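# Move six cart bottles into the fridge, then close it

## Task

Move all six bottles from the cart into the refrigerator so each stands upright, then close the refrigerator door completely. The task fails if a glass bottle falls any real distance, if the door is slammed while opening or closing, or if the robot tips over or is left leaning. At the end, release everything and move the robot away.

## Robot and tools

ROBOT. TidyBot++: a mobile base 0.54 m long, 0.50 m wide and 0.38 m tall on four driven casters, with one seven-joint arm and a two-finger gripper mounted on top. The shoulder sits 0.12 m ahead of the base centre and 0.68 m above the floor. The upper arm is 0.42 m, the forearm 0.31 m, and the hand 0.31 m from wrist to the hand point. At the start the arm is folded with the hand pointing down. In that posture the hand reaches up to 0.08 m past the base front and the elbow is up to 1.15 m high. A hand pointing straight down can rise to about 0.94 m above the floor, and only close to the base. Cameras: base_camera, on the base at about (0.23, 0.00, 0.34) m and looking forward and down, 644x364 pixels. wrist_camera is a fisheye, 644x476, and looks wherever the hand points. Calibration matrices are provided but may be slightly off in each scene.

FRAMES. Every length is in metres. Base frame: origin on the floor below the base centre, x forward, y to the left, z up. hand_pose and hand_target use this frame. They give the point midway between the finger pads. The hand's own z axis runs out along the fingers, and the fingers open and close along its y axis. base_odometry uses the odometry frame, which is the base frame as it was at scene start. Heading is in radians, left positive, from -3.142 to 3.142. It counts wheel rotation only, so slip reads as travel and drift builds up. base_tilt is in degrees, positive when the robot leans forward or to the right.

move. This runs one action, and all motions in it start together. base: an object holding any of translate_m (forward +), strafe_m (left +), each -2 to 2 m, and rotate_rad (counter-clockwise +), -6.3 to 6.3 rad. These are offsets from where the base last reported itself, measured along its axes at that moment. joints: absolute angle targets by name. joint_1_rad can take any angle and turns the arm about vertical; positive is clockwise from above, the opposite sense to rotate_rad. joint_2_rad, -2.249 to 2.249, is the shoulder; 0 means the upper arm is vertical and positive leans it forward. joint_3_rad can take any angle and rolls the upper arm. joint_4_rad, -2.579 to 2.579, is the elbow; 0 is straight, and with joint_3 at 3.14 negative bends it forward. joint_5_rad can take any angle and rolls the forearm. joint_6_rad, -2.099 to 2.099, is the wrist; with joint_3 at 3.14 and joint_5 at 0, negative tips the hand forward. joint_7_rad can take any angle and rolls the hand; pointing down, positive is counter-clockwise, and at 1.57 the fingers open toward left and right. Joints with any-angle range take the short way round, so to turn further send steps under half a turn. gripper_pos runs from 0 (open) to 1 (closed); the finger gap is roughly 85 x (1 - gripper_pos) mm. target: a single list of seven numbers, an absolute hand pose in the base frame: x, y, z in metres, then quaternion qw, qx, qy, qz. When target is used, joints may only contain gripper_pos. speeds: caps for this action only; translate_m and strafe_m 0.05 to 0.5 m/s (give just one when both are used), rotate_rad 0.1 to 1.57 rad/s. cameras: a list of base_camera, wrist_camera or all; [] returns no images. blocking: true (the default) returns once everything is at rest. false returns after about 0.5 s while motion continues. A later move overrides only the parts it names. A move with no action just reports state and images. Any unknown key makes the call invalid, and out-of-range values get it refused.

wait: seconds 0 to 10. It commands nothing and returns the state, ending early once running moves settle. stop: brakes all running motions. zoom_image: camera plus region [x0, y0, x1, y1] in pixels, at most 504 by 504, from the latest image of that camera. finished_scene: scene, the current scene's number. It cannot be undone, and any calls after it go to the next scene.

RESULTS. The line move says done, or else the worst status. base_status, joint_status and hand_status give moving, done, off_target (settled away from the target, maybe still pushing), contact_stop or time_out (an unrequested stop; the old target is dropped), or not_followed. joint command not followed means a self-collision check held back the arm targets (a cause: line explains why). pose unreachable means the same for a target. hand_status is done within 10 mm and 2 degrees. Most hand moves end off_target within about 3 cm; to fix this, add (wanted minus hand_pose) to your last target. To keep a loaded hand still, resend hand_target, not hand_pose. motor_effort gives a percent of maximum per motor, with the peak of the last action in brackets. on_its_own lists things the robot did without a command. ARM HIT means the arm struck the base or itself. torque_fault freezes the arm and gripper for 10 s. MOTOR HOT and OVER-TEMPERATURE FAULT (shown as limit_stop_at_motor_heat) come from heat. After a refusal, or a stop you did not request, the later move, wait and finished_scene calls in the same reply are skipped. The pictures line lists image order. The simulation keeps running while you think.

CAUTIONS. Close the gripper around bottles gently and never open it until a bottle stands on a shelf. A load makes the arm sag, so correct for it, and never command a loaded joint to the angle it currently reads. The arm does not steer around furniture and keeps pushing when blocked. Drive slowly near the fridge and cart. Catching a raised arm while driving, reaching far out, or swinging a stretched arm sideways can tip the robot; backing off corrects a lean. Move the door slowly, with a light grip. Avoid hard pushes and do not hold the arm outstretched for long, since it heats. No check stops the arm from hitting the base.

Each tool is called after "Request:" by a JSON object that holds its "fn" and its "kwargs", one argument or row to a line.

## Session

Request:
{"fn": "move", "kwargs": {

}}

Scene clock: 0.00 s.
base_odometry: x=+0.000 y=+0.000 heading=+0.000
base_tilt: forward=-0.7 right=-0.2
base_status: not commanded
joint_positions: joint_1_rad=-0.043 joint_2_rad=-0.363 joint_3_rad=+3.156 joint_4_rad=-2.545 joint_5_rad=-0.027 joint_6_rad=-0.831 joint_7_rad=+1.552 gripper_pos=+0.000
joint_status: not commanded
motor_effort: joint_1_rad=+1 joint_2_rad=-1 joint_3_rad=+1 joint_4_rad=+15 joint_5_rad=-1 joint_6_rad=+1 joint_7_rad=+0
hand_pose: x=+0.2669 y=+0.0125 z=+0.5862 quat_wxyz=(-0.015, +0.998, -0.003, +0.064) (m; base frame)
hand_target: x=+0.2673 y=+0.0126 z=+0.5864 quat_wxyz=(-0.015, +0.998, -0.003, +0.064) (m; base frame)
hand_status: not commanded
pictures: base_camera, wrist_camera

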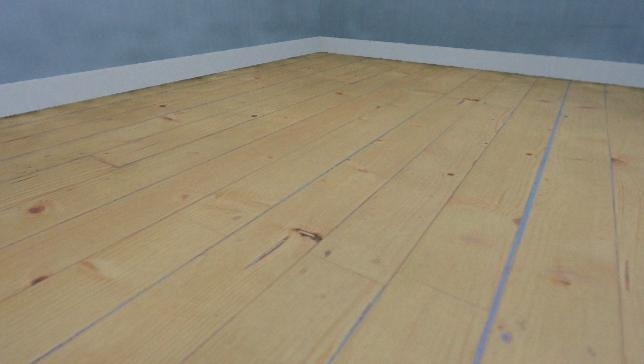

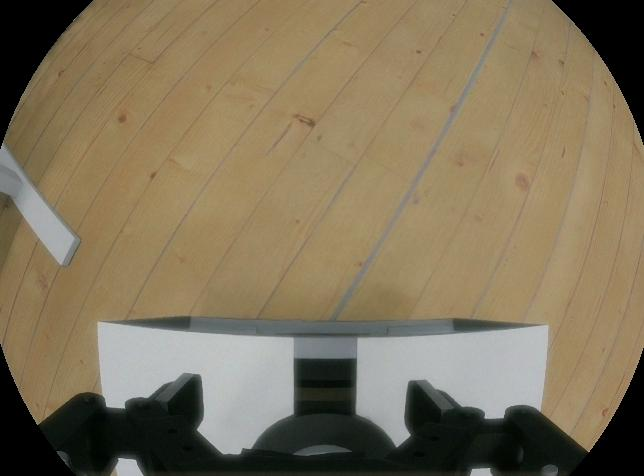

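Request:
{"fn": "move", "kwargs": {
  "joints": {"joint_6_rad": 0.4}
}}

Request:
{"fn": "move", "kwargs": {
  "joints": {"joint_1_rad": -1.3}
}}

Scene clock: 8.83 s.
move: done
base_odometry: x=+0.000 y=+0.000 heading=+0.000
base_tilt: forward=-0.7 right=-0.2
base_status: not commanded
joint_positions: joint_1_rad=-0.043 joint_2_rad=-0.363 joint_3_rad=+3.156 joint_4_rad=-2.545 joint_5_rad=-0.027 joint_6_rad=+0.369 joint_7_rad=+1.552 gripper_pos=+0.000
joint_status: all done
motor_effort: joint_1_rad=+0(1) joint_2_rad=-5(6) joint_3_rad=+2(2) joint_4_rad=+19(20) joint_5_rad=-1(1) joint_6_rad=+9(10) joint_7_rad=+0(1)
hand_pose: x=+0.5293 y=+0.0099 z=+0.8202 quat_wxyz=(-0.021, +0.787, -0.010, +0.616) (m; base frame)
hand_target: x=+0.5316 y=+0.0097 z=+0.8298 quat_wxyz=(-0.021, +0.778, -0.010, +0.628) (m; base frame)
hand_status: not commanded
pictures: base_camera, wrist_camera
camera_calibration:
wrist_camera: T_world_to_cam=[[-0.0175409, -0.999828, 0.00594362, 0.00671232], [-0.214513, -0.00204283, -0.976719, 0.974448], [0.976564, -0.0184076, -0.214441, -0.206359], [0, 0, 0, 1]] pos_world=[0.410672, 0.00490325, 0.90747]

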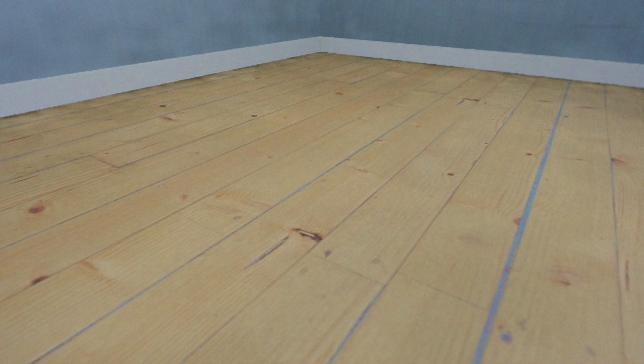

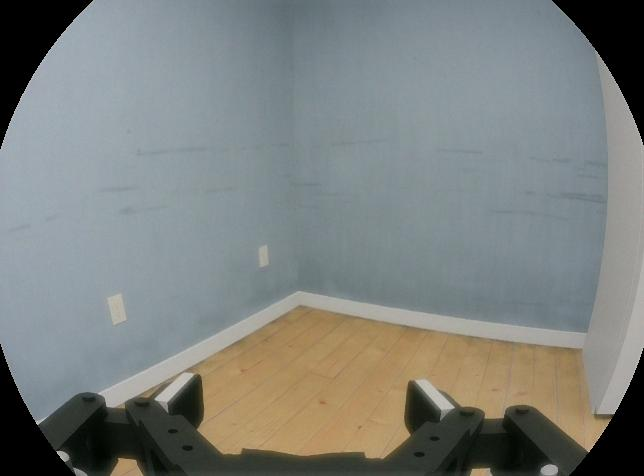

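Scene clock: 11.37 s.
move: done
base_odometry: x=+0.000 y=+0.000 heading=+0.000
base_tilt: forward=-0.7 right=-0.2
base_status: not commanded
joint_positions: joint_1_rad=-1.283 joint_2_rad=-0.363 joint_3_rad=+3.156 joint_4_rad=-2.545 joint_5_rad=-0.027 joint_6_rad=+0.369 joint_7_rad=+1.552 gripper_pos=+0.000
joint_status: all done
motor_effort: joint_1_rad=+0(2) joint_2_rad=-6(7) joint_3_rad=+1(2) joint_4_rad=+19(20) joint_5_rad=-1(1) joint_6_rad=+9(10) joint_7_rad=+0(1)
hand_pose: x=+0.2431 y=+0.3912 z=+0.8202 quat_wxyz=(-0.375, +0.647, +0.449, +0.489) (m; base frame)
hand_target: x=+0.2372 y=+0.3954 z=+0.8298 quat_wxyz=(-0.386, +0.635, +0.449, +0.496) (m; base frame)
hand_status: not commanded
pictures: base_camera, wrist_camera
camera_calibration:
wrist_camera: T_world_to_cam=[[0.939744, -0.341826, 0.00594168, -0.107203], [-0.0678298, -0.203455, -0.976732, 0.956998], [0.335082, 0.917475, -0.214381, -0.130077], [0, 0, 0, 1]] pos_world=[0.209242, 0.277403, 0.907481]

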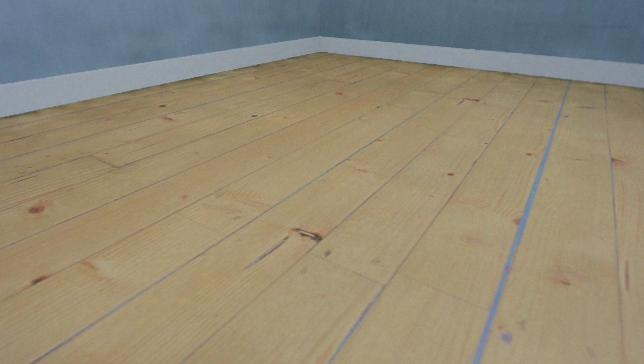

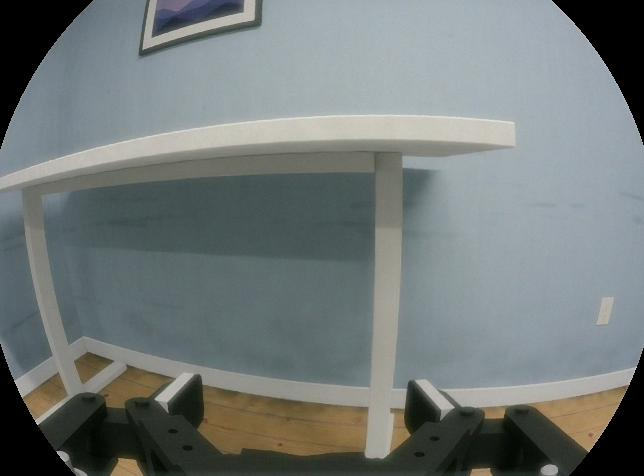

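Request:
{"fn": "move", "kwargs": {
  "joints": {"joint_1_rad": 1.0},
  "cameras": ["wrist_camera"]
}}

Request:
{"fn": "move", "kwargs": {
  "joints": {"joint_1_rad": 2.2},
  "cameras": ["wrist_camera"]
}}

Request:
{"fn": "move", "kwargs": {
  "joints": {"joint_1_rad": 3.4},
  "cameras": ["wrist_camera"]
}}

Scene clock: 18.43 s.
move: done
base_odometry: x=+0.000 y=+0.000 heading=+0.000
base_tilt: forward=-0.7 right=-0.2
base_status: not commanded
joint_positions: joint_1_rad=+0.983 joint_2_rad=-0.363 joint_3_rad=+3.156 joint_4_rad=-2.545 joint_5_rad=-0.027 joint_6_rad=+0.369 joint_7_rad=+1.552 gripper_pos=+0.000
joint_status: all done
motor_effort: joint_1_rad=+1(2) joint_2_rad=-6(7) joint_3_rad=+2(2) joint_4_rad=+19(20) joint_5_rad=-1(1) joint_6_rad=+9(10) joint_7_rad=+0(1)
hand_pose: x=+0.3402 y=-0.3457 z=+0.8202 quat_wxyz=(+0.284, +0.681, -0.395, +0.547) (m; base frame)
hand_target: x=+0.3352 y=-0.3516 z=+0.8298 quat_wxyz=(+0.295, +0.669, -0.396, +0.555) (m; base frame)
hand_status: not commanded
pictures: wrist_camera
camera_calibration:
wrist_camera: T_world_to_cam=[[-0.864015, -0.50343, 0.00593973, 0.107447], [-0.112913, 0.182263, -0.976745, 0.962368], [0.49064, -0.844593, -0.214322, -0.148643], [0, 0, 0, 1]] pos_world=[0.274429, -0.246855, 0.907492]

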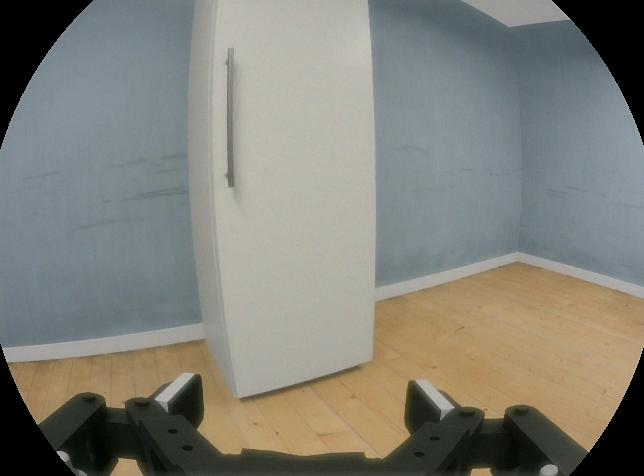

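Scene clock: 20.90 s.
move: done
base_odometry: x=+0.000 y=+0.000 heading=+0.000
base_tilt: forward=-0.7 right=-0.2
base_status: not commanded
joint_positions: joint_1_rad=+2.183 joint_2_rad=-0.363 joint_3_rad=+3.156 joint_4_rad=-2.545 joint_5_rad=-0.027 joint_6_rad=+0.369 joint_7_rad=+1.552 gripper_pos=+0.000
joint_status: all done
motor_effort: joint_1_rad=+0(2) joint_2_rad=-5(7) joint_3_rad=+2(2) joint_4_rad=+18(20) joint_5_rad=-1(1) joint_6_rad=+9(10) joint_7_rad=+0(1)
hand_pose: x=-0.1230 y=-0.3315 z=+0.8202 quat_wxyz=(+0.543, +0.339, -0.711, +0.291) (m; base frame)
hand_target: x=-0.1304 y=-0.3289 z=+0.8298 quat_wxyz=(+0.557, +0.328, -0.705, +0.292) (m; base frame)
hand_status: not commanded
pictures: wrist_camera
camera_calibration:
wrist_camera: T_world_to_cam=[[-0.782296, 0.622879, 0.00593973, 0.097722], [0.128963, 0.171283, -0.976745, 0.933585], [-0.609411, -0.763337, -0.214322, -0.0177366], [0, 0, 0, 1]] pos_world=[-0.0547589, -0.234315, 0.907492]

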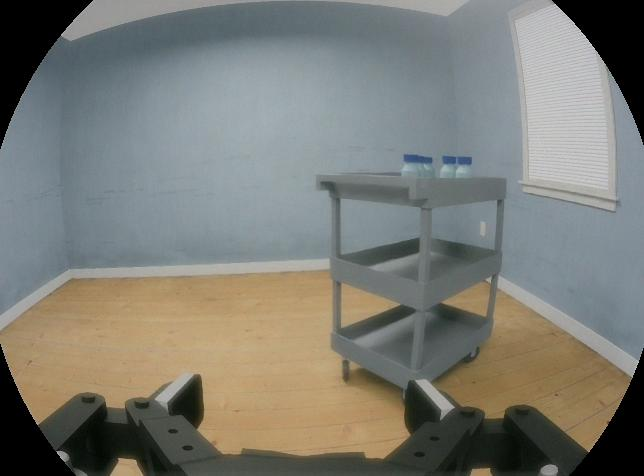

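Scene clock: 23.37 s.
move: done
base_odometry: x=+0.000 y=+0.000 heading=+0.000
base_tilt: forward=-0.7 right=-0.2
base_status: not commanded
joint_positions: joint_1_rad=+3.383 joint_2_rad=-0.363 joint_3_rad=+3.156 joint_4_rad=-2.545 joint_5_rad=-0.027 joint_6_rad=+0.369 joint_7_rad=+1.552 gripper_pos=+0.000
joint_status: all done
motor_effort: joint_1_rad=+0(2) joint_2_rad=-5(7) joint_3_rad=+1(2) joint_4_rad=+19(20) joint_5_rad=-1(1) joint_6_rad=+9(9) joint_7_rad=+0(1)
hand_pose: x=-0.2776 y=+0.1055 z=+0.8202 quat_wxyz=(+0.613, -0.121, -0.778, -0.067) (m; base frame)
hand_target: x=-0.2779 y=+0.1133 z=+0.8298 quat_wxyz=(+0.624, -0.127, -0.767, -0.074) (m; base frame)
hand_status: not commanded
pictures: wrist_camera
camera_calibration:
wrist_camera: T_world_to_cam=[[0.297083, 0.954833, 0.00593973, -0.030724], [0.206372, -0.0581338, -0.976745, 0.924373], [-0.932283, 0.2914, -0.214322, 0.0206851], [0, 0, 0, 1]] pos_world=[-0.162353, 0.0770459, 0.907492]

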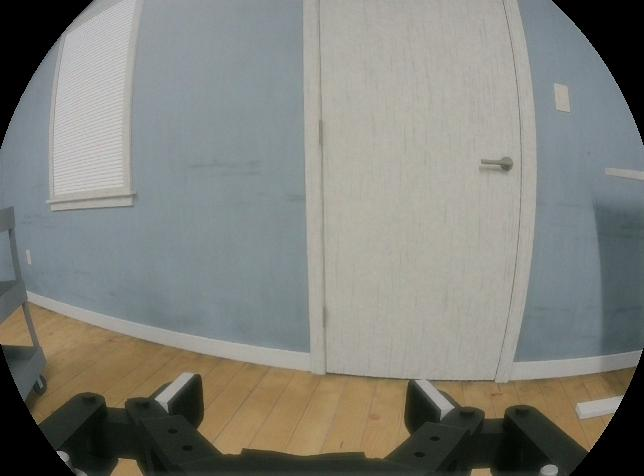

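Request:
{"fn": "move", "kwargs": {
  "base": {"translate_m": 0.2, "strafe_m": -0.58, "rotate_rad": -0.5236},
  "joints": {"joint_1_rad": 0.0, "joint_6_rad": 0.5}
}}

Scene clock: 98.00 s.
move: done
base_odometry: x=+0.200 y=-0.580 heading=-0.524
base_tilt: forward=-0.7 right=-0.2
base_status: done
joint_positions: joint_1_rad=+6.266 joint_2_rad=-0.363 joint_3_rad=+3.156 joint_4_rad=-2.545 joint_5_rad=-0.027 joint_6_rad=+0.467 joint_7_rad=+1.552 gripper_pos=+0.000
joint_status: all done
motor_effort: joint_1_rad=+0(2) joint_2_rad=-6(8) joint_3_rad=+1(2) joint_4_rad=+19(20) joint_5_rad=-1(1) joint_6_rad=+9(10) joint_7_rad=+0(1)
hand_pose: x=+0.5352 y=-0.0015 z=+0.8501 quat_wxyz=(+0.013, -0.756, +0.020, -0.654) (m; base frame)
hand_target: x=+0.5366 y=-0.0091 z=+0.8605 quat_wxyz=(+0.007, -0.745, +0.027, -0.667) (m; base frame)
hand_status: not commanded
pictures: base_camera, wrist_camera
camera_calibration:
wrist_camera: T_world_to_cam=[[-0.0463379, -0.998922, 0.0026574, 0.0134141], [-0.117883, 0.00282663, -0.993024, 0.967088], [0.991946, -0.0463279, -0.117887, -0.296328], [0, 0, 0, 1]] pos_world=[0.408565, -0.00306221, 0.925373]

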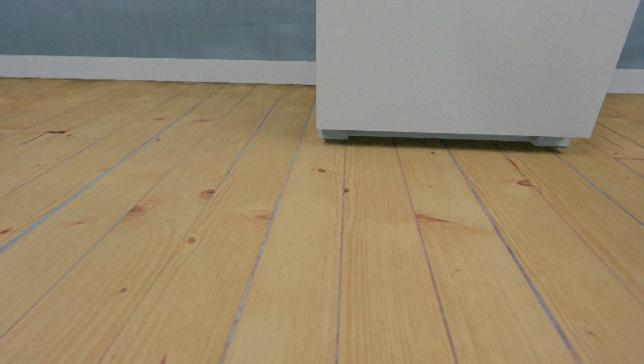

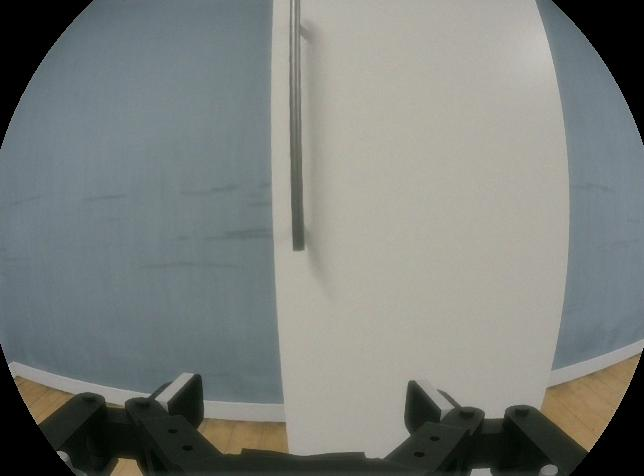

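Request:
{"fn": "move", "kwargs": {
  "joints": {"joint_1_rad": 0.0, "joint_2_rad": 0.194, "joint_3_rad": 3.14, "joint_4_rad": -1.749, "joint_5_rad": 0.0, "joint_6_rad": 0.372, "joint_7_rad": 1.57}
}}

Request:
{"fn": "move", "kwargs": {
  "base": {"translate_m": 0.136, "strafe_m": 0.048, "rotate_rad": -0.041}
}}

Scene clock: 141.33 s.
move: done
base_odometry: x=+0.200 y=-0.580 heading=-0.524
base_tilt: forward=-0.7 right=-0.2
base_status: not commanded
joint_positions: joint_1_rad=+6.266 joint_2_rad=+0.183 joint_3_rad=+3.156 joint_4_rad=-1.777 joint_5_rad=-0.027 joint_6_rad=+0.419 joint_7_rad=+1.552 gripper_pos=+0.000
joint_status: all done
motor_effort: joint_1_rad=+1(2) joint_2_rad=-28(29) joint_3_rad=+1(2) joint_4_rad=+21(22) joint_5_rad=-1(2) joint_6_rad=+9(10) joint_7_rad=+0(1)
hand_pose: x=+0.7977 y=+0.0011 z=+0.9859 quat_wxyz=(+0.012, -0.696, +0.017, -0.718) (m; base frame)
hand_target: x=+0.8042 y=+0.0023 z=+0.9803 quat_wxyz=(+0.001, -0.707, +0.000, -0.707) (m; base frame)
hand_status: not commanded
pictures: base_camera, wrist_camera
camera_calibration:
wrist_camera: T_world_to_cam=[[-0.0464536, -0.99892, 0.000703826, 0.0298259], [0.0562736, -0.0033204, -0.99841, 0.999229], [0.997334, -0.0463401, 0.0563671, -0.71667], [0, 0, 0, 1]] pos_world=[0.659915, -0.0000990235, 1.03802]

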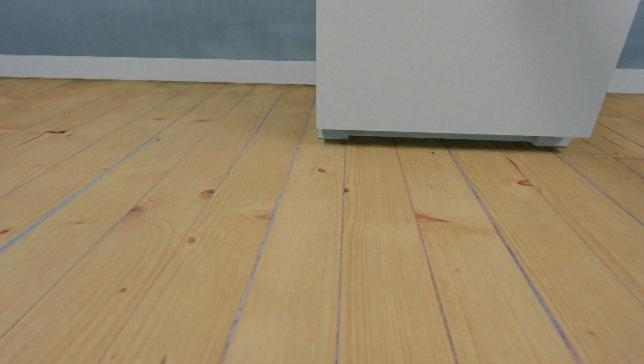

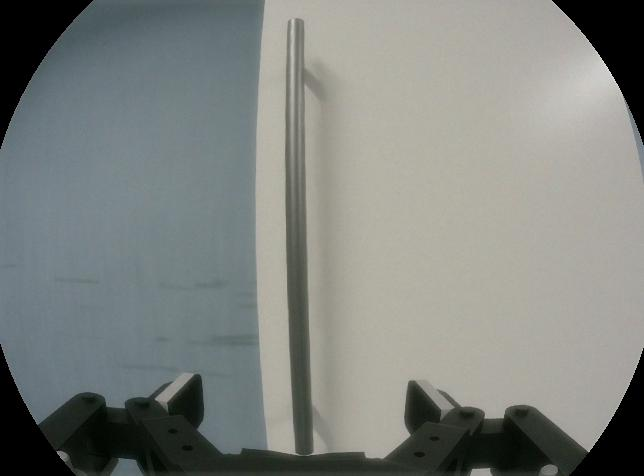

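Scene clock: 142.77 s.
move: done
base_odometry: x=+0.342 y=-0.607 heading=-0.566
base_tilt: forward=-0.7 right=-0.2
base_status: done
joint_positions: joint_1_rad=+6.283 joint_2_rad=+0.194 joint_3_rad=+3.147 joint_4_rad=-1.772 joint_5_rad=-0.027 joint_6_rad=+0.416 joint_7_rad=+1.552 gripper_pos=+0.000
joint_status: not commanded
motor_effort: joint_1_rad=+0(3) joint_2_rad=-27(31) joint_3_rad=+1(3) joint_4_rad=+21(22) joint_5_rad=-1(1) joint_6_rad=+10(10) joint_7_rad=+0(1)
hand_pose: x=+0.8016 y=-0.0053 z=+0.9798 quat_wxyz=(+0.010, -0.700, +0.021, -0.714) (m; base frame)
hand_target: x=+0.8042 y=+0.0023 z=+0.9803 quat_wxyz=(+0.001, -0.707, +0.000, -0.707) (m; base frame)
hand_status: not commanded
pictures: base_camera, wrist_camera
camera_calibration:
wrist_camera: T_world_to_cam=[[-0.0550742, -0.998482, -0.000353423, 0.0315973], [0.0462789, -0.00219907, -0.998926, 1.00144], [0.997409, -0.0550314, 0.0463298, -0.710711], [0, 0, 0, 1]] pos_world=[0.664264, -0.00535985, 1.03331]

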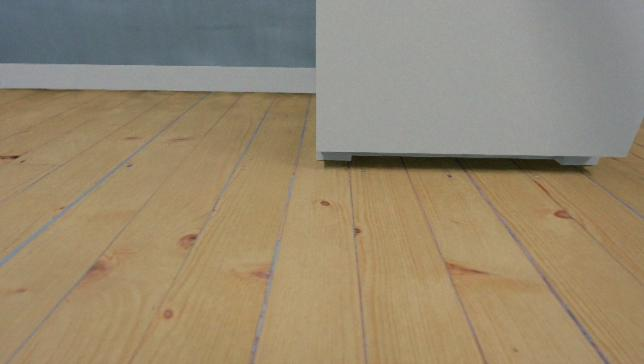

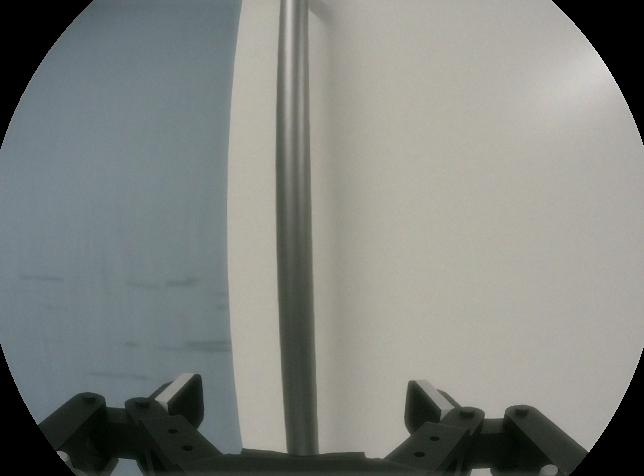

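Request:
{"fn": "move", "kwargs": {
  "base": {"translate_m": 0.09},
  "speeds": {"translate_m": 0.1},
  "cameras": ["wrist_camera"]
}}

Scene clock: 164.23 s.
move: done
base_odometry: x=+0.418 y=-0.655 heading=-0.565
base_tilt: forward=-0.7 right=-0.2
base_status: done
joint_positions: joint_1_rad=+6.283 joint_2_rad=+0.198 joint_3_rad=+3.147 joint_4_rad=-1.772 joint_5_rad=-0.027 joint_6_rad=+0.416 joint_7_rad=+1.552 gripper_pos=+0.000
joint_status: not commanded
motor_effort: joint_1_rad=+0(3) joint_2_rad=-27(30) joint_3_rad=+1(3) joint_4_rad=+21(23) joint_5_rad=-1(1) joint_6_rad=+9(10) joint_7_rad=+1(1)
hand_pose: x=+0.8026 y=-0.0054 z=+0.9778 quat_wxyz=(+0.009, -0.701, +0.021, -0.713) (m; base frame)
hand_target: x=+0.8042 y=+0.0023 z=+0.9803 quat_wxyz=(+0.001, -0.707, +0.000, -0.707) (m; base frame)
hand_status: not commanded
pictures: wrist_camera
camera_calibration:
wrist_camera: T_world_to_cam=[[-0.0552373, -0.998473, -0.000186328, 0.0315043], [0.0431478, -0.00220057, -0.999066, 1.00206], [0.997541, -0.0551937, 0.0432035, -0.708697], [0, 0, 0, 1]] pos_world=[0.665457, -0.00545435, 1.03175]

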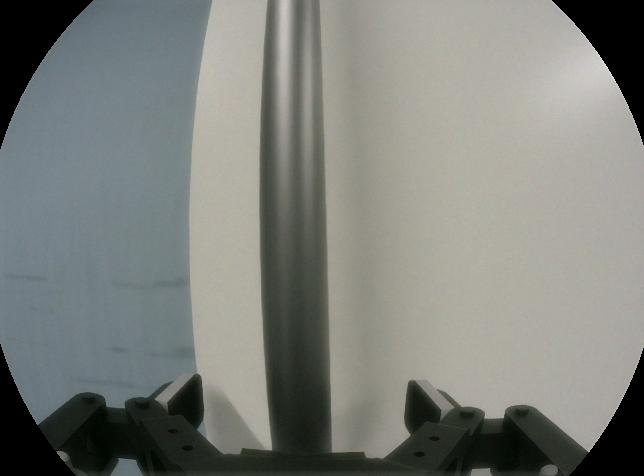

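Request:
{"fn": "zoom_image", "kwargs": {
  "camera": "wrist_camera",
  "region": [150, 200, 470, 470]
}}

Scaled by 1.575.

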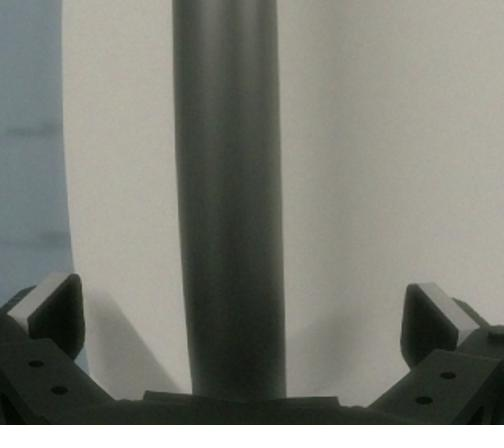

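Request:
{"fn": "move", "kwargs": {
  "base": {"translate_m": -0.035},
  "speeds": {"translate_m": 0.1},
  "cameras": ["wrist_camera"]
}}

Scene clock: 199.17 s.
move: done
base_odometry: x=+0.388 y=-0.636 heading=-0.565
base_tilt: forward=-0.7 right=-0.2
base_status: done
joint_positions: joint_1_rad=+6.283 joint_2_rad=+0.200 joint_3_rad=+3.147 joint_4_rad=-1.771 joint_5_rad=-0.027 joint_6_rad=+0.416 joint_7_rad=+1.552 gripper_pos=+0.000
joint_status: not commanded
motor_effort: joint_1_rad=+0(2) joint_2_rad=-28(32) joint_3_rad=+1(3) joint_4_rad=+21(22) joint_5_rad=-1(1) joint_6_rad=+9(10) joint_7_rad=+0(1)
hand_pose: x=+0.8032 y=-0.0053 z=+0.9766 quat_wxyz=(+0.009, -0.701, +0.021, -0.712) (m; base frame)
hand_target: x=+0.8042 y=+0.0023 z=+0.9803 quat_wxyz=(+0.001, -0.707, +0.000, -0.707) (m; base frame)
hand_status: not commanded
pictures: wrist_camera
camera_calibration:
wrist_camera: T_world_to_cam=[[-0.0551737, -0.998477, -0.000102028, 0.0314433], [0.0413779, -0.00218436, -0.999141, 1.00237], [0.997619, -0.0551305, 0.0414354, -0.707613], [0, 0, 0, 1]] pos_world=[0.666187, -0.00542617, 1.03083]

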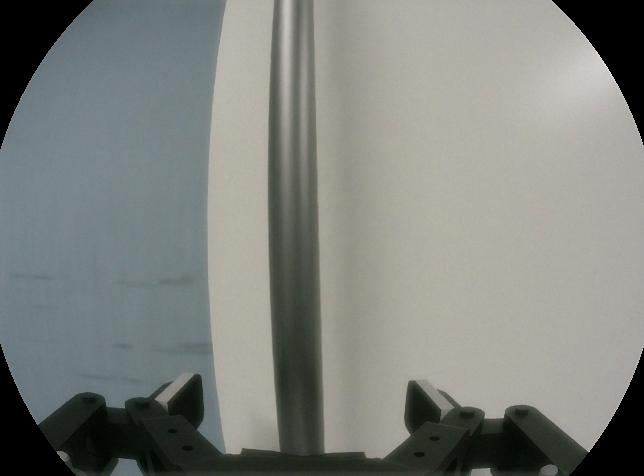

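Request:
{"fn": "move", "kwargs": {
  "joints": {"gripper_pos": 1.0},
  "cameras": ["wrist_camera"]
}}

Scene clock: 204.93 s.
move: off_target
base_odometry: x=+0.388 y=-0.636 heading=-0.565
base_tilt: forward=-0.7 right=-0.2
base_status: not commanded
joint_positions: joint_1_rad=+6.283 joint_2_rad=+0.199 joint_3_rad=+3.146 joint_4_rad=-1.771 joint_5_rad=-0.021 joint_6_rad=+0.414 joint_7_rad=+1.552 gripper_pos=+0.822
joint_status: gripper_pos off_target (ended at +0.822, target +1.000)
motor_effort: joint_1_rad=+0(4) joint_2_rad=-25(29) joint_3_rad=+0(5) joint_4_rad=+22(25) joint_5_rad=-3(3) joint_6_rad=+9(10) joint_7_rad=-2(3)
hand_pose: x=+0.8030 y=-0.0036 z=+0.9767 quat_wxyz=(+0.009, -0.702, +0.017, -0.712) (m; base frame)
hand_target: x=+0.8042 y=+0.0023 z=+0.9803 quat_wxyz=(+0.001, -0.707, +0.000, -0.707) (m; base frame)
hand_status: not commanded
pictures: wrist_camera
camera_calibration:
wrist_camera: T_world_to_cam=[[-0.0511665, -0.998673, 0.00579004, 0.0241756], [0.0404183, -0.00786363, -0.999152, 1.00326], [0.997872, -0.0508891, 0.0407671, -0.706783], [0, 0, 0, 1]] pos_world=[0.665966, -0.0039348, 1.03108]

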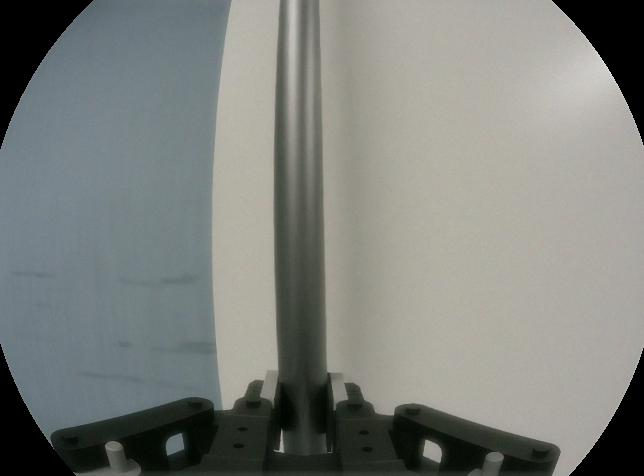

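Request:
{"fn": "move", "kwargs": {
  "base": {"translate_m": -0.05, "strafe_m": -0.009},
  "speeds": {"translate_m": 0.08},
  "cameras": ["wrist_camera", "base_camera"]
}}

Scene clock: 234.73 s.
move: done
base_odometry: x=+0.341 y=-0.617 heading=-0.565
base_tilt: forward=-0.7 right=-0.2
base_status: done
joint_positions: joint_1_rad=+6.285 joint_2_rad=+0.237 joint_3_rad=+3.145 joint_4_rad=-1.724 joint_5_rad=-0.020 joint_6_rad=+0.410 joint_7_rad=+1.552 gripper_pos=+0.823
joint_status: not commanded
motor_effort: joint_1_rad=-1(4) joint_2_rad=-34(41) joint_3_rad=-1(4) joint_4_rad=+17(22) joint_5_rad=-4(4) joint_6_rad=+8(9) joint_7_rad=-3(3)
hand_pose: x=+0.8196 y=-0.0046 z=+0.9773 quat_wxyz=(+0.008, -0.700, +0.018, -0.714) (m; base frame)
hand_target: x=+0.8042 y=+0.0023 z=+0.9803 quat_wxyz=(+0.001, -0.707, +0.000, -0.707) (m; base frame)
hand_status: not commanded
pictures: base_camera, wrist_camera
camera_calibration:
wrist_camera: T_world_to_cam=[[-0.0524946, -0.998604, 0.00588654, 0.0250206], [0.0453014, -0.00826992, -0.998939, 0.998901], [0.997593, -0.0521722, 0.0456723, -0.728076], [0, 0, 0, 1]] pos_world=[0.682385, -0.00473885, 1.03095]

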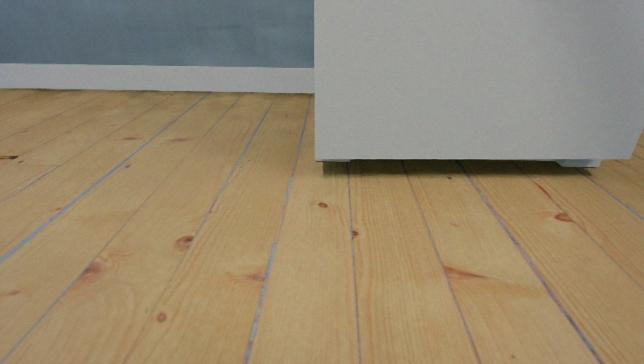

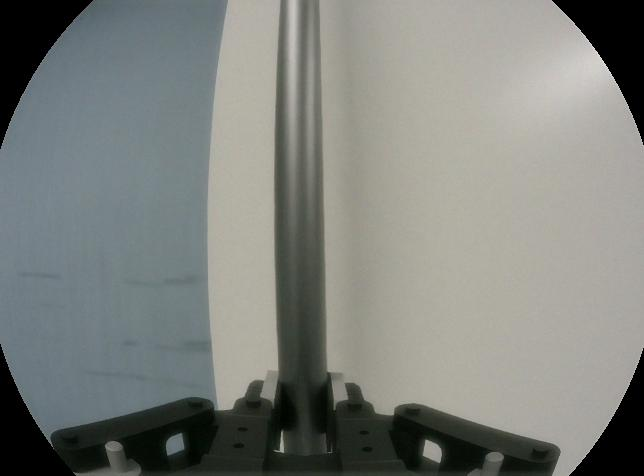

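Request:
{"fn": "move", "kwargs": {
  "base": {"translate_m": -0.09, "strafe_m": -0.03},
  "speeds": {"translate_m": 0.1},
  "cameras": ["wrist_camera", "base_camera"]
}}

Scene clock: 240.57 s.
move: done
base_odometry: x=+0.249 y=-0.595 heading=-0.566
base_tilt: forward=-0.7 right=-0.2
base_status: done
joint_positions: joint_1_rad=+6.282 joint_2_rad=+0.236 joint_3_rad=+3.142 joint_4_rad=-1.724 joint_5_rad=-0.017 joint_6_rad=+0.409 joint_7_rad=+1.552 gripper_pos=+0.824
joint_status: not commanded
motor_effort: joint_1_rad=+1(4) joint_2_rad=-33(39) joint_3_rad=+1(4) joint_4_rad=+18(21) joint_5_rad=-4(5) joint_6_rad=+7(9) joint_7_rad=-3(3)
hand_pose: x=+0.8194 y=-0.0005 z=+0.9775 quat_wxyz=(+0.010, -0.700, +0.014, -0.714) (m; base frame)
hand_target: x=+0.8042 y=+0.0023 z=+0.9803 quat_wxyz=(+0.001, -0.707, +0.000, -0.707) (m; base frame)
hand_status: not commanded
pictures: base_camera, wrist_camera
camera_calibration:
wrist_camera: T_world_to_cam=[[-0.04564, -0.998923, 0.00838864, 0.0210406], [0.045271, -0.010457, -0.99892, 0.999203], [0.997932, -0.045211, 0.0456995, -0.727978], [0, 0, 0, 1]] pos_world=[0.682198, -0.00144597, 1.03122]

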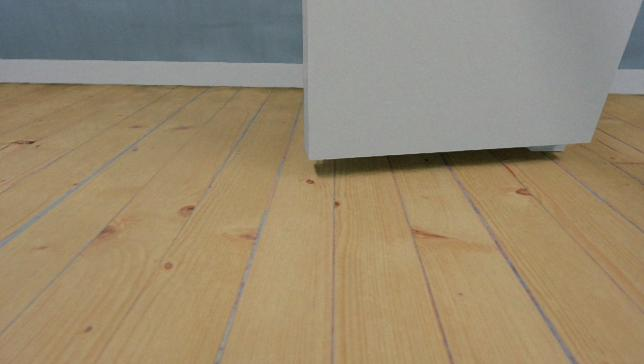

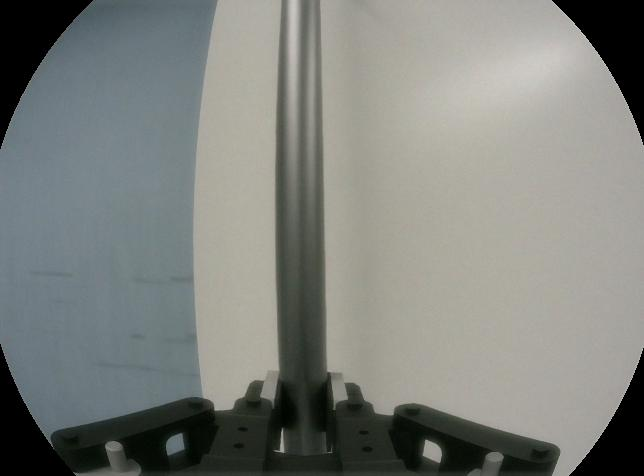

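Request:
{"fn": "move", "kwargs": {
  "base": {"translate_m": -0.13, "strafe_m": -0.076},
  "speeds": {"translate_m": 0.12},
  "cameras": ["wrist_camera"]
}}

Request:
{"fn": "move", "kwargs": {
  "base": {"translate_m": -0.103, "strafe_m": -0.105},
  "speeds": {"translate_m": 0.12},
  "cameras": ["wrist_camera", "base_camera"]
}}

Scene clock: 253.20 s.
move: done
base_odometry: x=+0.099 y=-0.589 heading=-0.565
base_tilt: forward=-0.7 right=-0.2
base_status: done
joint_positions: joint_1_rad=+6.275 joint_2_rad=+0.235 joint_3_rad=+3.136 joint_4_rad=-1.724 joint_5_rad=-0.015 joint_6_rad=+0.408 joint_7_rad=+1.552 gripper_pos=+0.826
joint_status: not commanded
motor_effort: joint_1_rad=+2(6) joint_2_rad=-32(40) joint_3_rad=+2(5) joint_4_rad=+15(20) joint_5_rad=-4(6) joint_6_rad=+7(9) joint_7_rad=-3(3)
hand_pose: x=+0.8191 y=+0.0091 z=+0.9779 quat_wxyz=(+0.015, -0.700, +0.009, -0.714) (m; base frame)
hand_target: x=+0.8042 y=+0.0023 z=+0.9803 quat_wxyz=(+0.001, -0.707, +0.000, -0.707) (m; base frame)
hand_status: not commanded
pictures: wrist_camera
camera_calibration:
wrist_camera: T_world_to_cam=[[-0.0307984, -0.999485, 0.00900552, 0.0178699], [0.0453022, -0.0103964, -0.998919, 0.999684], [0.998498, -0.0303571, 0.0455991, -0.727743], [0, 0, 0, 1]] pos_world=[0.681913, 0.00616162, 1.03163]

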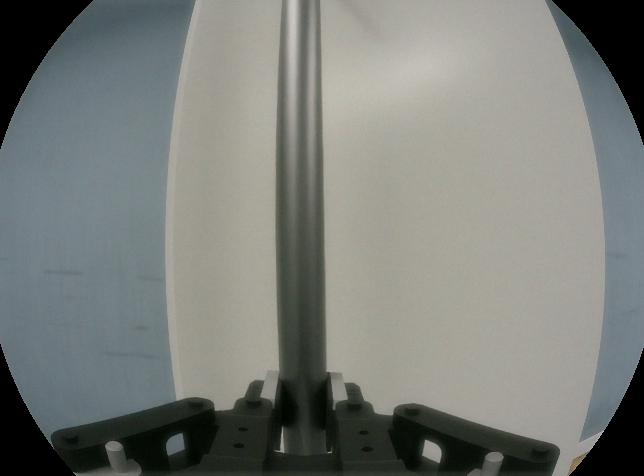

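Scene clock: 255.10 s.
move: done
base_odometry: x=-0.044 y=-0.622 heading=-0.565
base_tilt: forward=-0.7 right=-0.2
base_status: done
joint_positions: joint_1_rad=+6.262 joint_2_rad=+0.233 joint_3_rad=+3.125 joint_4_rad=-1.725 joint_5_rad=-0.011 joint_6_rad=+0.406 joint_7_rad=+1.552 gripper_pos=+0.828
joint_status: not commanded
motor_effort: joint_1_rad=+4(8) joint_2_rad=-32(39) joint_3_rad=+4(7) joint_4_rad=+16(20) joint_5_rad=-5(6) joint_6_rad=+7(9) joint_7_rad=-3(3)
hand_pose: x=+0.8179 y=+0.0246 z=+0.9785 quat_wxyz=(+0.023, -0.700, +0.000, -0.713) (m; base frame)
hand_target: x=+0.8042 y=+0.0023 z=+0.9803 quat_wxyz=(+0.001, -0.707, +0.000, -0.707) (m; base frame)
hand_status: not commanded
pictures: base_camera, wrist_camera
camera_calibration:
wrist_camera: T_world_to_cam=[[-0.00685537, -0.999927, 0.00994521, 0.0128131], [0.0454686, -0.0102469, -0.998913, 1.00032], [0.998942, -0.00639572, 0.0455355, -0.726969], [0, 0, 0, 1]] pos_world=[0.680804, 0.0184128, 1.03221]

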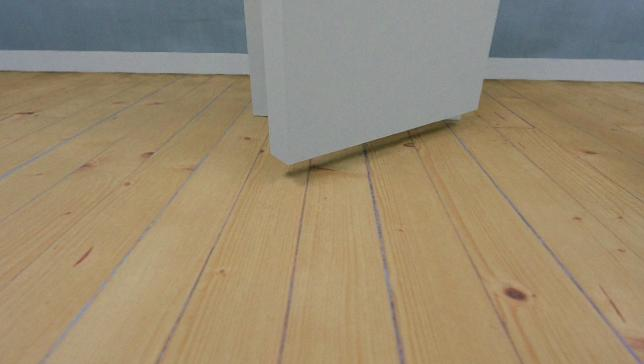

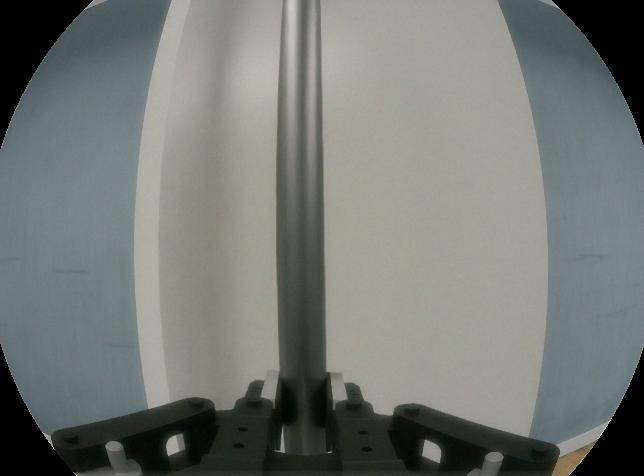

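Request:
{"fn": "move", "kwargs": {
  "base": {"translate_m": -0.051, "strafe_m": -0.32, "rotate_rad": 0.25},
  "speeds": {"translate_m": 0.15, "rotate_rad": 0.117},
  "cameras": ["wrist_camera", "base_camera"]
}}

Scene clock: 272.33 s.
move: done
base_odometry: x=-0.259 y=-0.865 heading=-0.314
base_tilt: forward=-0.7 right=-0.2
base_status: done
joint_positions: joint_1_rad=+6.268 joint_2_rad=+0.220 joint_3_rad=+3.128 joint_4_rad=-1.738 joint_5_rad=-0.009 joint_6_rad=+0.403 joint_7_rad=+1.552 gripper_pos=+0.829
joint_status: not commanded
motor_effort: joint_1_rad=+1(8) joint_2_rad=-28(39) joint_3_rad=+2(7) joint_4_rad=+20(23) joint_5_rad=-4(6) joint_6_rad=+8(10) joint_7_rad=-2(3)
hand_pose: x=+0.8129 y=+0.0186 z=+0.9790 quat_wxyz=(+0.019, -0.701, +0.002, -0.713) (m; base frame)
hand_target: x=+0.8042 y=+0.0023 z=+0.9803 quat_wxyz=(+0.001, -0.707, +0.000, -0.707) (m; base frame)
hand_status: not commanded
pictures: base_camera, wrist_camera
camera_calibration:
wrist_camera: T_world_to_cam=[[-0.015149, -0.999802, 0.0129037, 0.0105983], [0.0428261, -0.0135421, -0.998991, 1.00326], [0.998968, -0.0145811, 0.0430227, -0.719421], [0, 0, 0, 1]] pos_world=[0.675873, 0.0136926, 1.03306]

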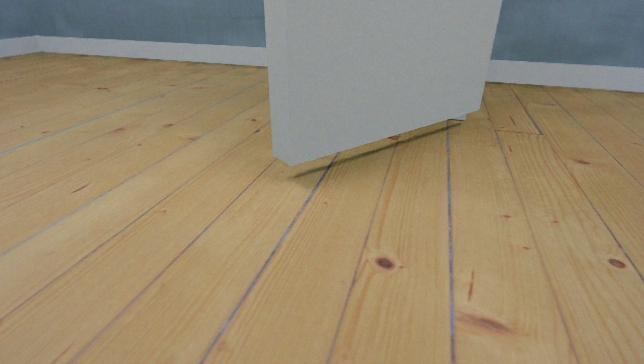

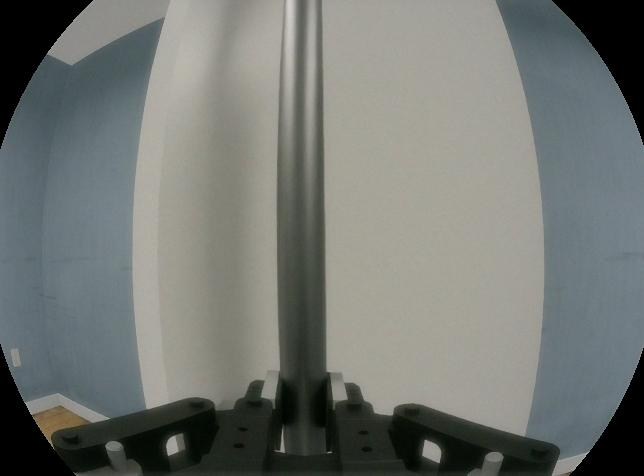

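Request:
{"fn": "move", "kwargs": {
  "base": {"translate_m": -0.048, "strafe_m": -0.322, "rotate_rad": 0.25},
  "speeds": {"translate_m": 0.15, "rotate_rad": 0.117},
  "cameras": ["wrist_camera"]
}}

Request:
{"fn": "move", "kwargs": {
  "base": {"translate_m": -0.048, "strafe_m": -0.322, "rotate_rad": 0.25},
  "speeds": {"translate_m": 0.15, "rotate_rad": 0.117},
  "cameras": ["wrist_camera", "base_camera"]
}}

Scene clock: 283.93 s.
move: done
base_odometry: x=-0.404 y=-1.156 heading=-0.063
base_tilt: forward=-0.7 right=-0.2
base_status: done
joint_positions: joint_1_rad=+6.267 joint_2_rad=+0.214 joint_3_rad=+3.126 joint_4_rad=-1.743 joint_5_rad=-0.008 joint_6_rad=+0.401 joint_7_rad=+1.552 gripper_pos=+0.829
joint_status: not commanded
motor_effort: joint_1_rad=+5(7) joint_2_rad=-27(32) joint_3_rad=+4(7) joint_4_rad=+20(25) joint_5_rad=-5(5) joint_6_rad=+8(10) joint_7_rad=-2(2)
hand_pose: x=+0.8104 y=+0.0212 z=+0.9793 quat_wxyz=(+0.021, -0.702, +0.000, -0.712) (m; base frame)
hand_target: x=+0.8042 y=+0.0023 z=+0.9803 quat_wxyz=(+0.001, -0.707, +0.000, -0.707) (m; base frame)
hand_status: not commanded
pictures: wrist_camera
camera_calibration:
wrist_camera: T_world_to_cam=[[-0.0109799, -0.999853, 0.0131314, 0.00956012], [0.0409996, -0.0135713, -0.999067, 1.00526], [0.999099, -0.0104313, 0.0411426, -0.715229], [0, 0, 0, 1]] pos_world=[0.673474, 0.0157407, 1.03362]

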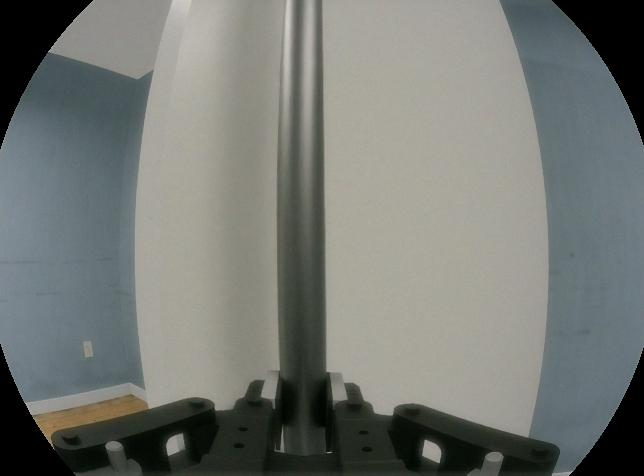

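Scene clock: 286.80 s.
move: done
base_odometry: x=-0.472 y=-1.475 heading=+0.188
base_tilt: forward=-0.7 right=-0.2
base_status: done
joint_positions: joint_1_rad=+6.262 joint_2_rad=+0.210 joint_3_rad=+3.122 joint_4_rad=-1.746 joint_5_rad=-0.007 joint_6_rad=+0.398 joint_7_rad=+1.552 gripper_pos=+0.829
joint_status: not commanded
motor_effort: joint_1_rad=+5(8) joint_2_rad=-27(30) joint_3_rad=+5(8) joint_4_rad=+20(25) joint_5_rad=-5(6) joint_6_rad=+8(11) joint_7_rad=-2(3)
hand_pose: x=+0.8084 y=+0.0266 z=+0.9796 quat_wxyz=(+0.024, -0.702, -0.003, -0.711) (m; base frame)
hand_target: x=+0.8042 y=+0.0023 z=+0.9803 quat_wxyz=(+0.001, -0.707, +0.000, -0.707) (m; base frame)
hand_status: not commanded
pictures: base_camera, wrist_camera
camera_calibration:
wrist_camera: T_world_to_cam=[[-0.00246128, -0.999908, 0.013345, 0.00786013], [0.0399135, -0.0134327, -0.999113, 1.00666], [0.9992, -0.00192645, 0.0399429, -0.712382], [0, 0, 0, 1]] pos_world=[0.671652, 0.0200092, 1.03412]

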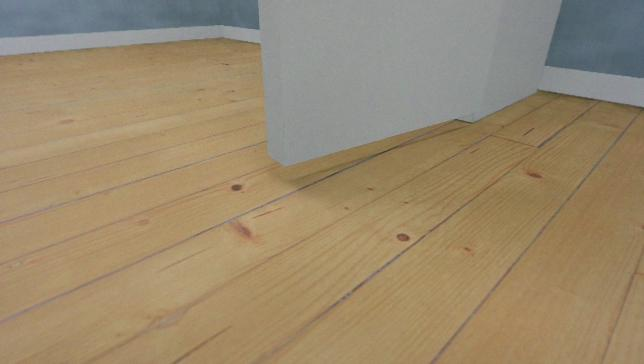

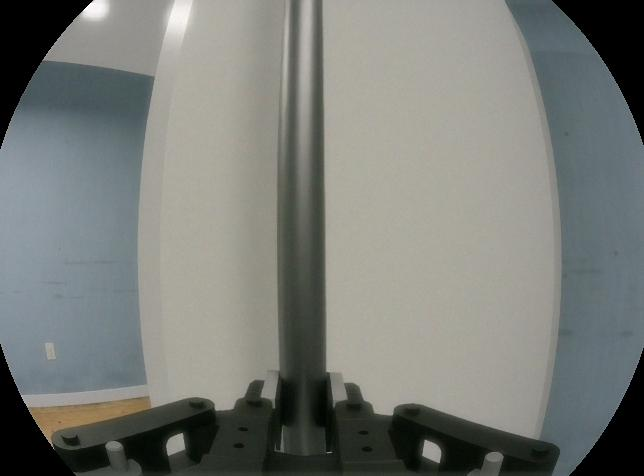

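Request:
{"fn": "move", "kwargs": {
  "base": {"translate_m": -0.048, "strafe_m": -0.322, "rotate_rad": 0.25},
  "speeds": {"translate_m": 0.15, "rotate_rad": 0.117},
  "cameras": ["wrist_camera"]
}}

Request:
{"fn": "move", "kwargs": {
  "base": {"translate_m": -0.048, "strafe_m": -0.322, "rotate_rad": 0.25},
  "speeds": {"translate_m": 0.15, "rotate_rad": 0.117},
  "cameras": ["wrist_camera", "base_camera"]
}}

Scene clock: 297.80 s.
move: done
base_odometry: x=-0.459 y=-1.800 heading=+0.439
base_tilt: forward=-0.7 right=-0.2
base_status: done
joint_positions: joint_1_rad=+6.225 joint_2_rad=+0.291 joint_3_rad=+3.103 joint_4_rad=-1.652 joint_5_rad=-0.002 joint_6_rad=+0.401 joint_7_rad=+1.552 gripper_pos=+0.836
joint_status: not commanded
motor_effort: joint_1_rad=+12(15) joint_2_rad=-47(50) joint_3_rad=+9(12) joint_4_rad=+2(26) joint_5_rad=-7(8) joint_6_rad=+2(12) joint_7_rad=-2(3)
hand_pose: x=+0.8401 y=+0.0667 z=+0.9804 quat_wxyz=(+0.045, -0.696, -0.022, -0.716) (m; base frame)
hand_target: x=+0.8042 y=+0.0023 z=+0.9803 quat_wxyz=(+0.001, -0.707, +0.000, -0.707) (m; base frame)
hand_status: not commanded
pictures: wrist_camera
camera_calibration:
wrist_camera: T_world_to_cam=[[0.0548958, -0.998432, 0.0109643, 0.00211229], [0.0570177, -0.00782835, -0.998342, 0.991229], [0.996863, 0.05543, 0.0564985, -0.762078], [0, 0, 0, 1]] pos_world=[0.703053, 0.0521106, 1.03262]

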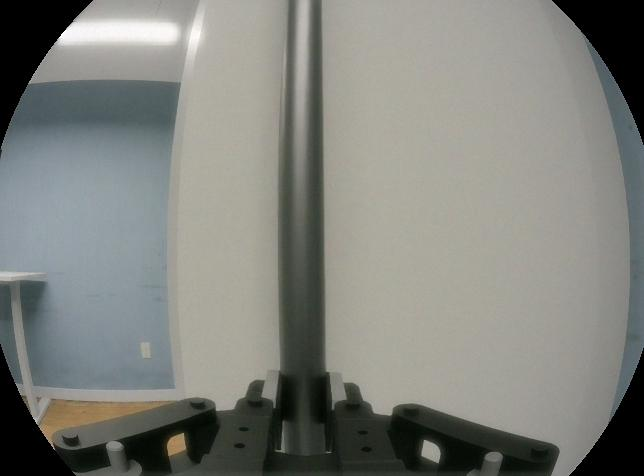

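Scene clock: 300.63 s.
move: done
base_odometry: x=-0.365 y=-2.111 heading=+0.691
base_tilt: forward=-0.7 right=-0.2
base_status: done
joint_positions: joint_1_rad=+6.289 joint_2_rad=+0.195 joint_3_rad=+3.145 joint_4_rad=-1.756 joint_5_rad=-0.001 joint_6_rad=+0.378 joint_7_rad=+1.552 gripper_pos=+0.999
joint_status: not commanded
on_its_own: gripper_pos moved +0.163 to your old target +1.000
motor_effort: joint_1_rad=+0(15) joint_2_rad=-28(53) joint_3_rad=+1(12) joint_4_rad=+21(24) joint_5_rad=-1(7) joint_6_rad=+9(10) joint_7_rad=+0(2)
hand_pose: x=+0.8037 y=-0.0046 z=+0.9771 quat_wxyz=(+0.003, -0.708, +0.010, -0.706) (m; base frame)
hand_target: x=+0.8042 y=+0.0023 z=+0.9803 quat_wxyz=(+0.001, -0.707, +0.000, -0.707) (m; base frame)
hand_status: not commanded
pictures: base_camera, wrist_camera
camera_calibration:
wrist_camera: T_world_to_cam=[[-0.0479348, -0.998544, 0.0247424, 0.00213987], [0.0235702, -0.0258947, -0.999387, 1.01731], [0.998572, -0.0473222, 0.0247771, -0.692509], [0, 0, 0, 1]] pos_world=[0.667645, -0.00429139, 1.03379]

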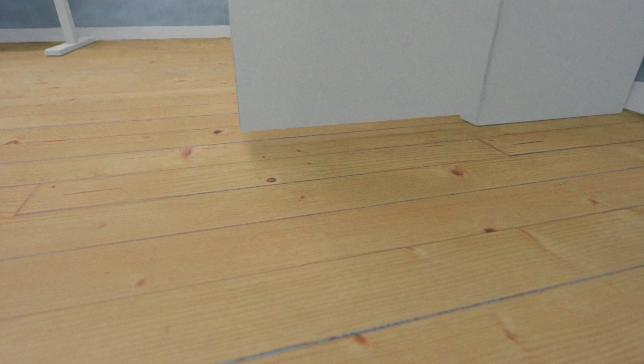

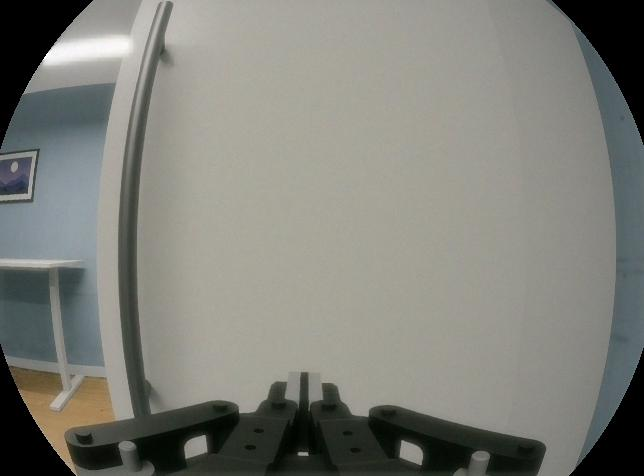

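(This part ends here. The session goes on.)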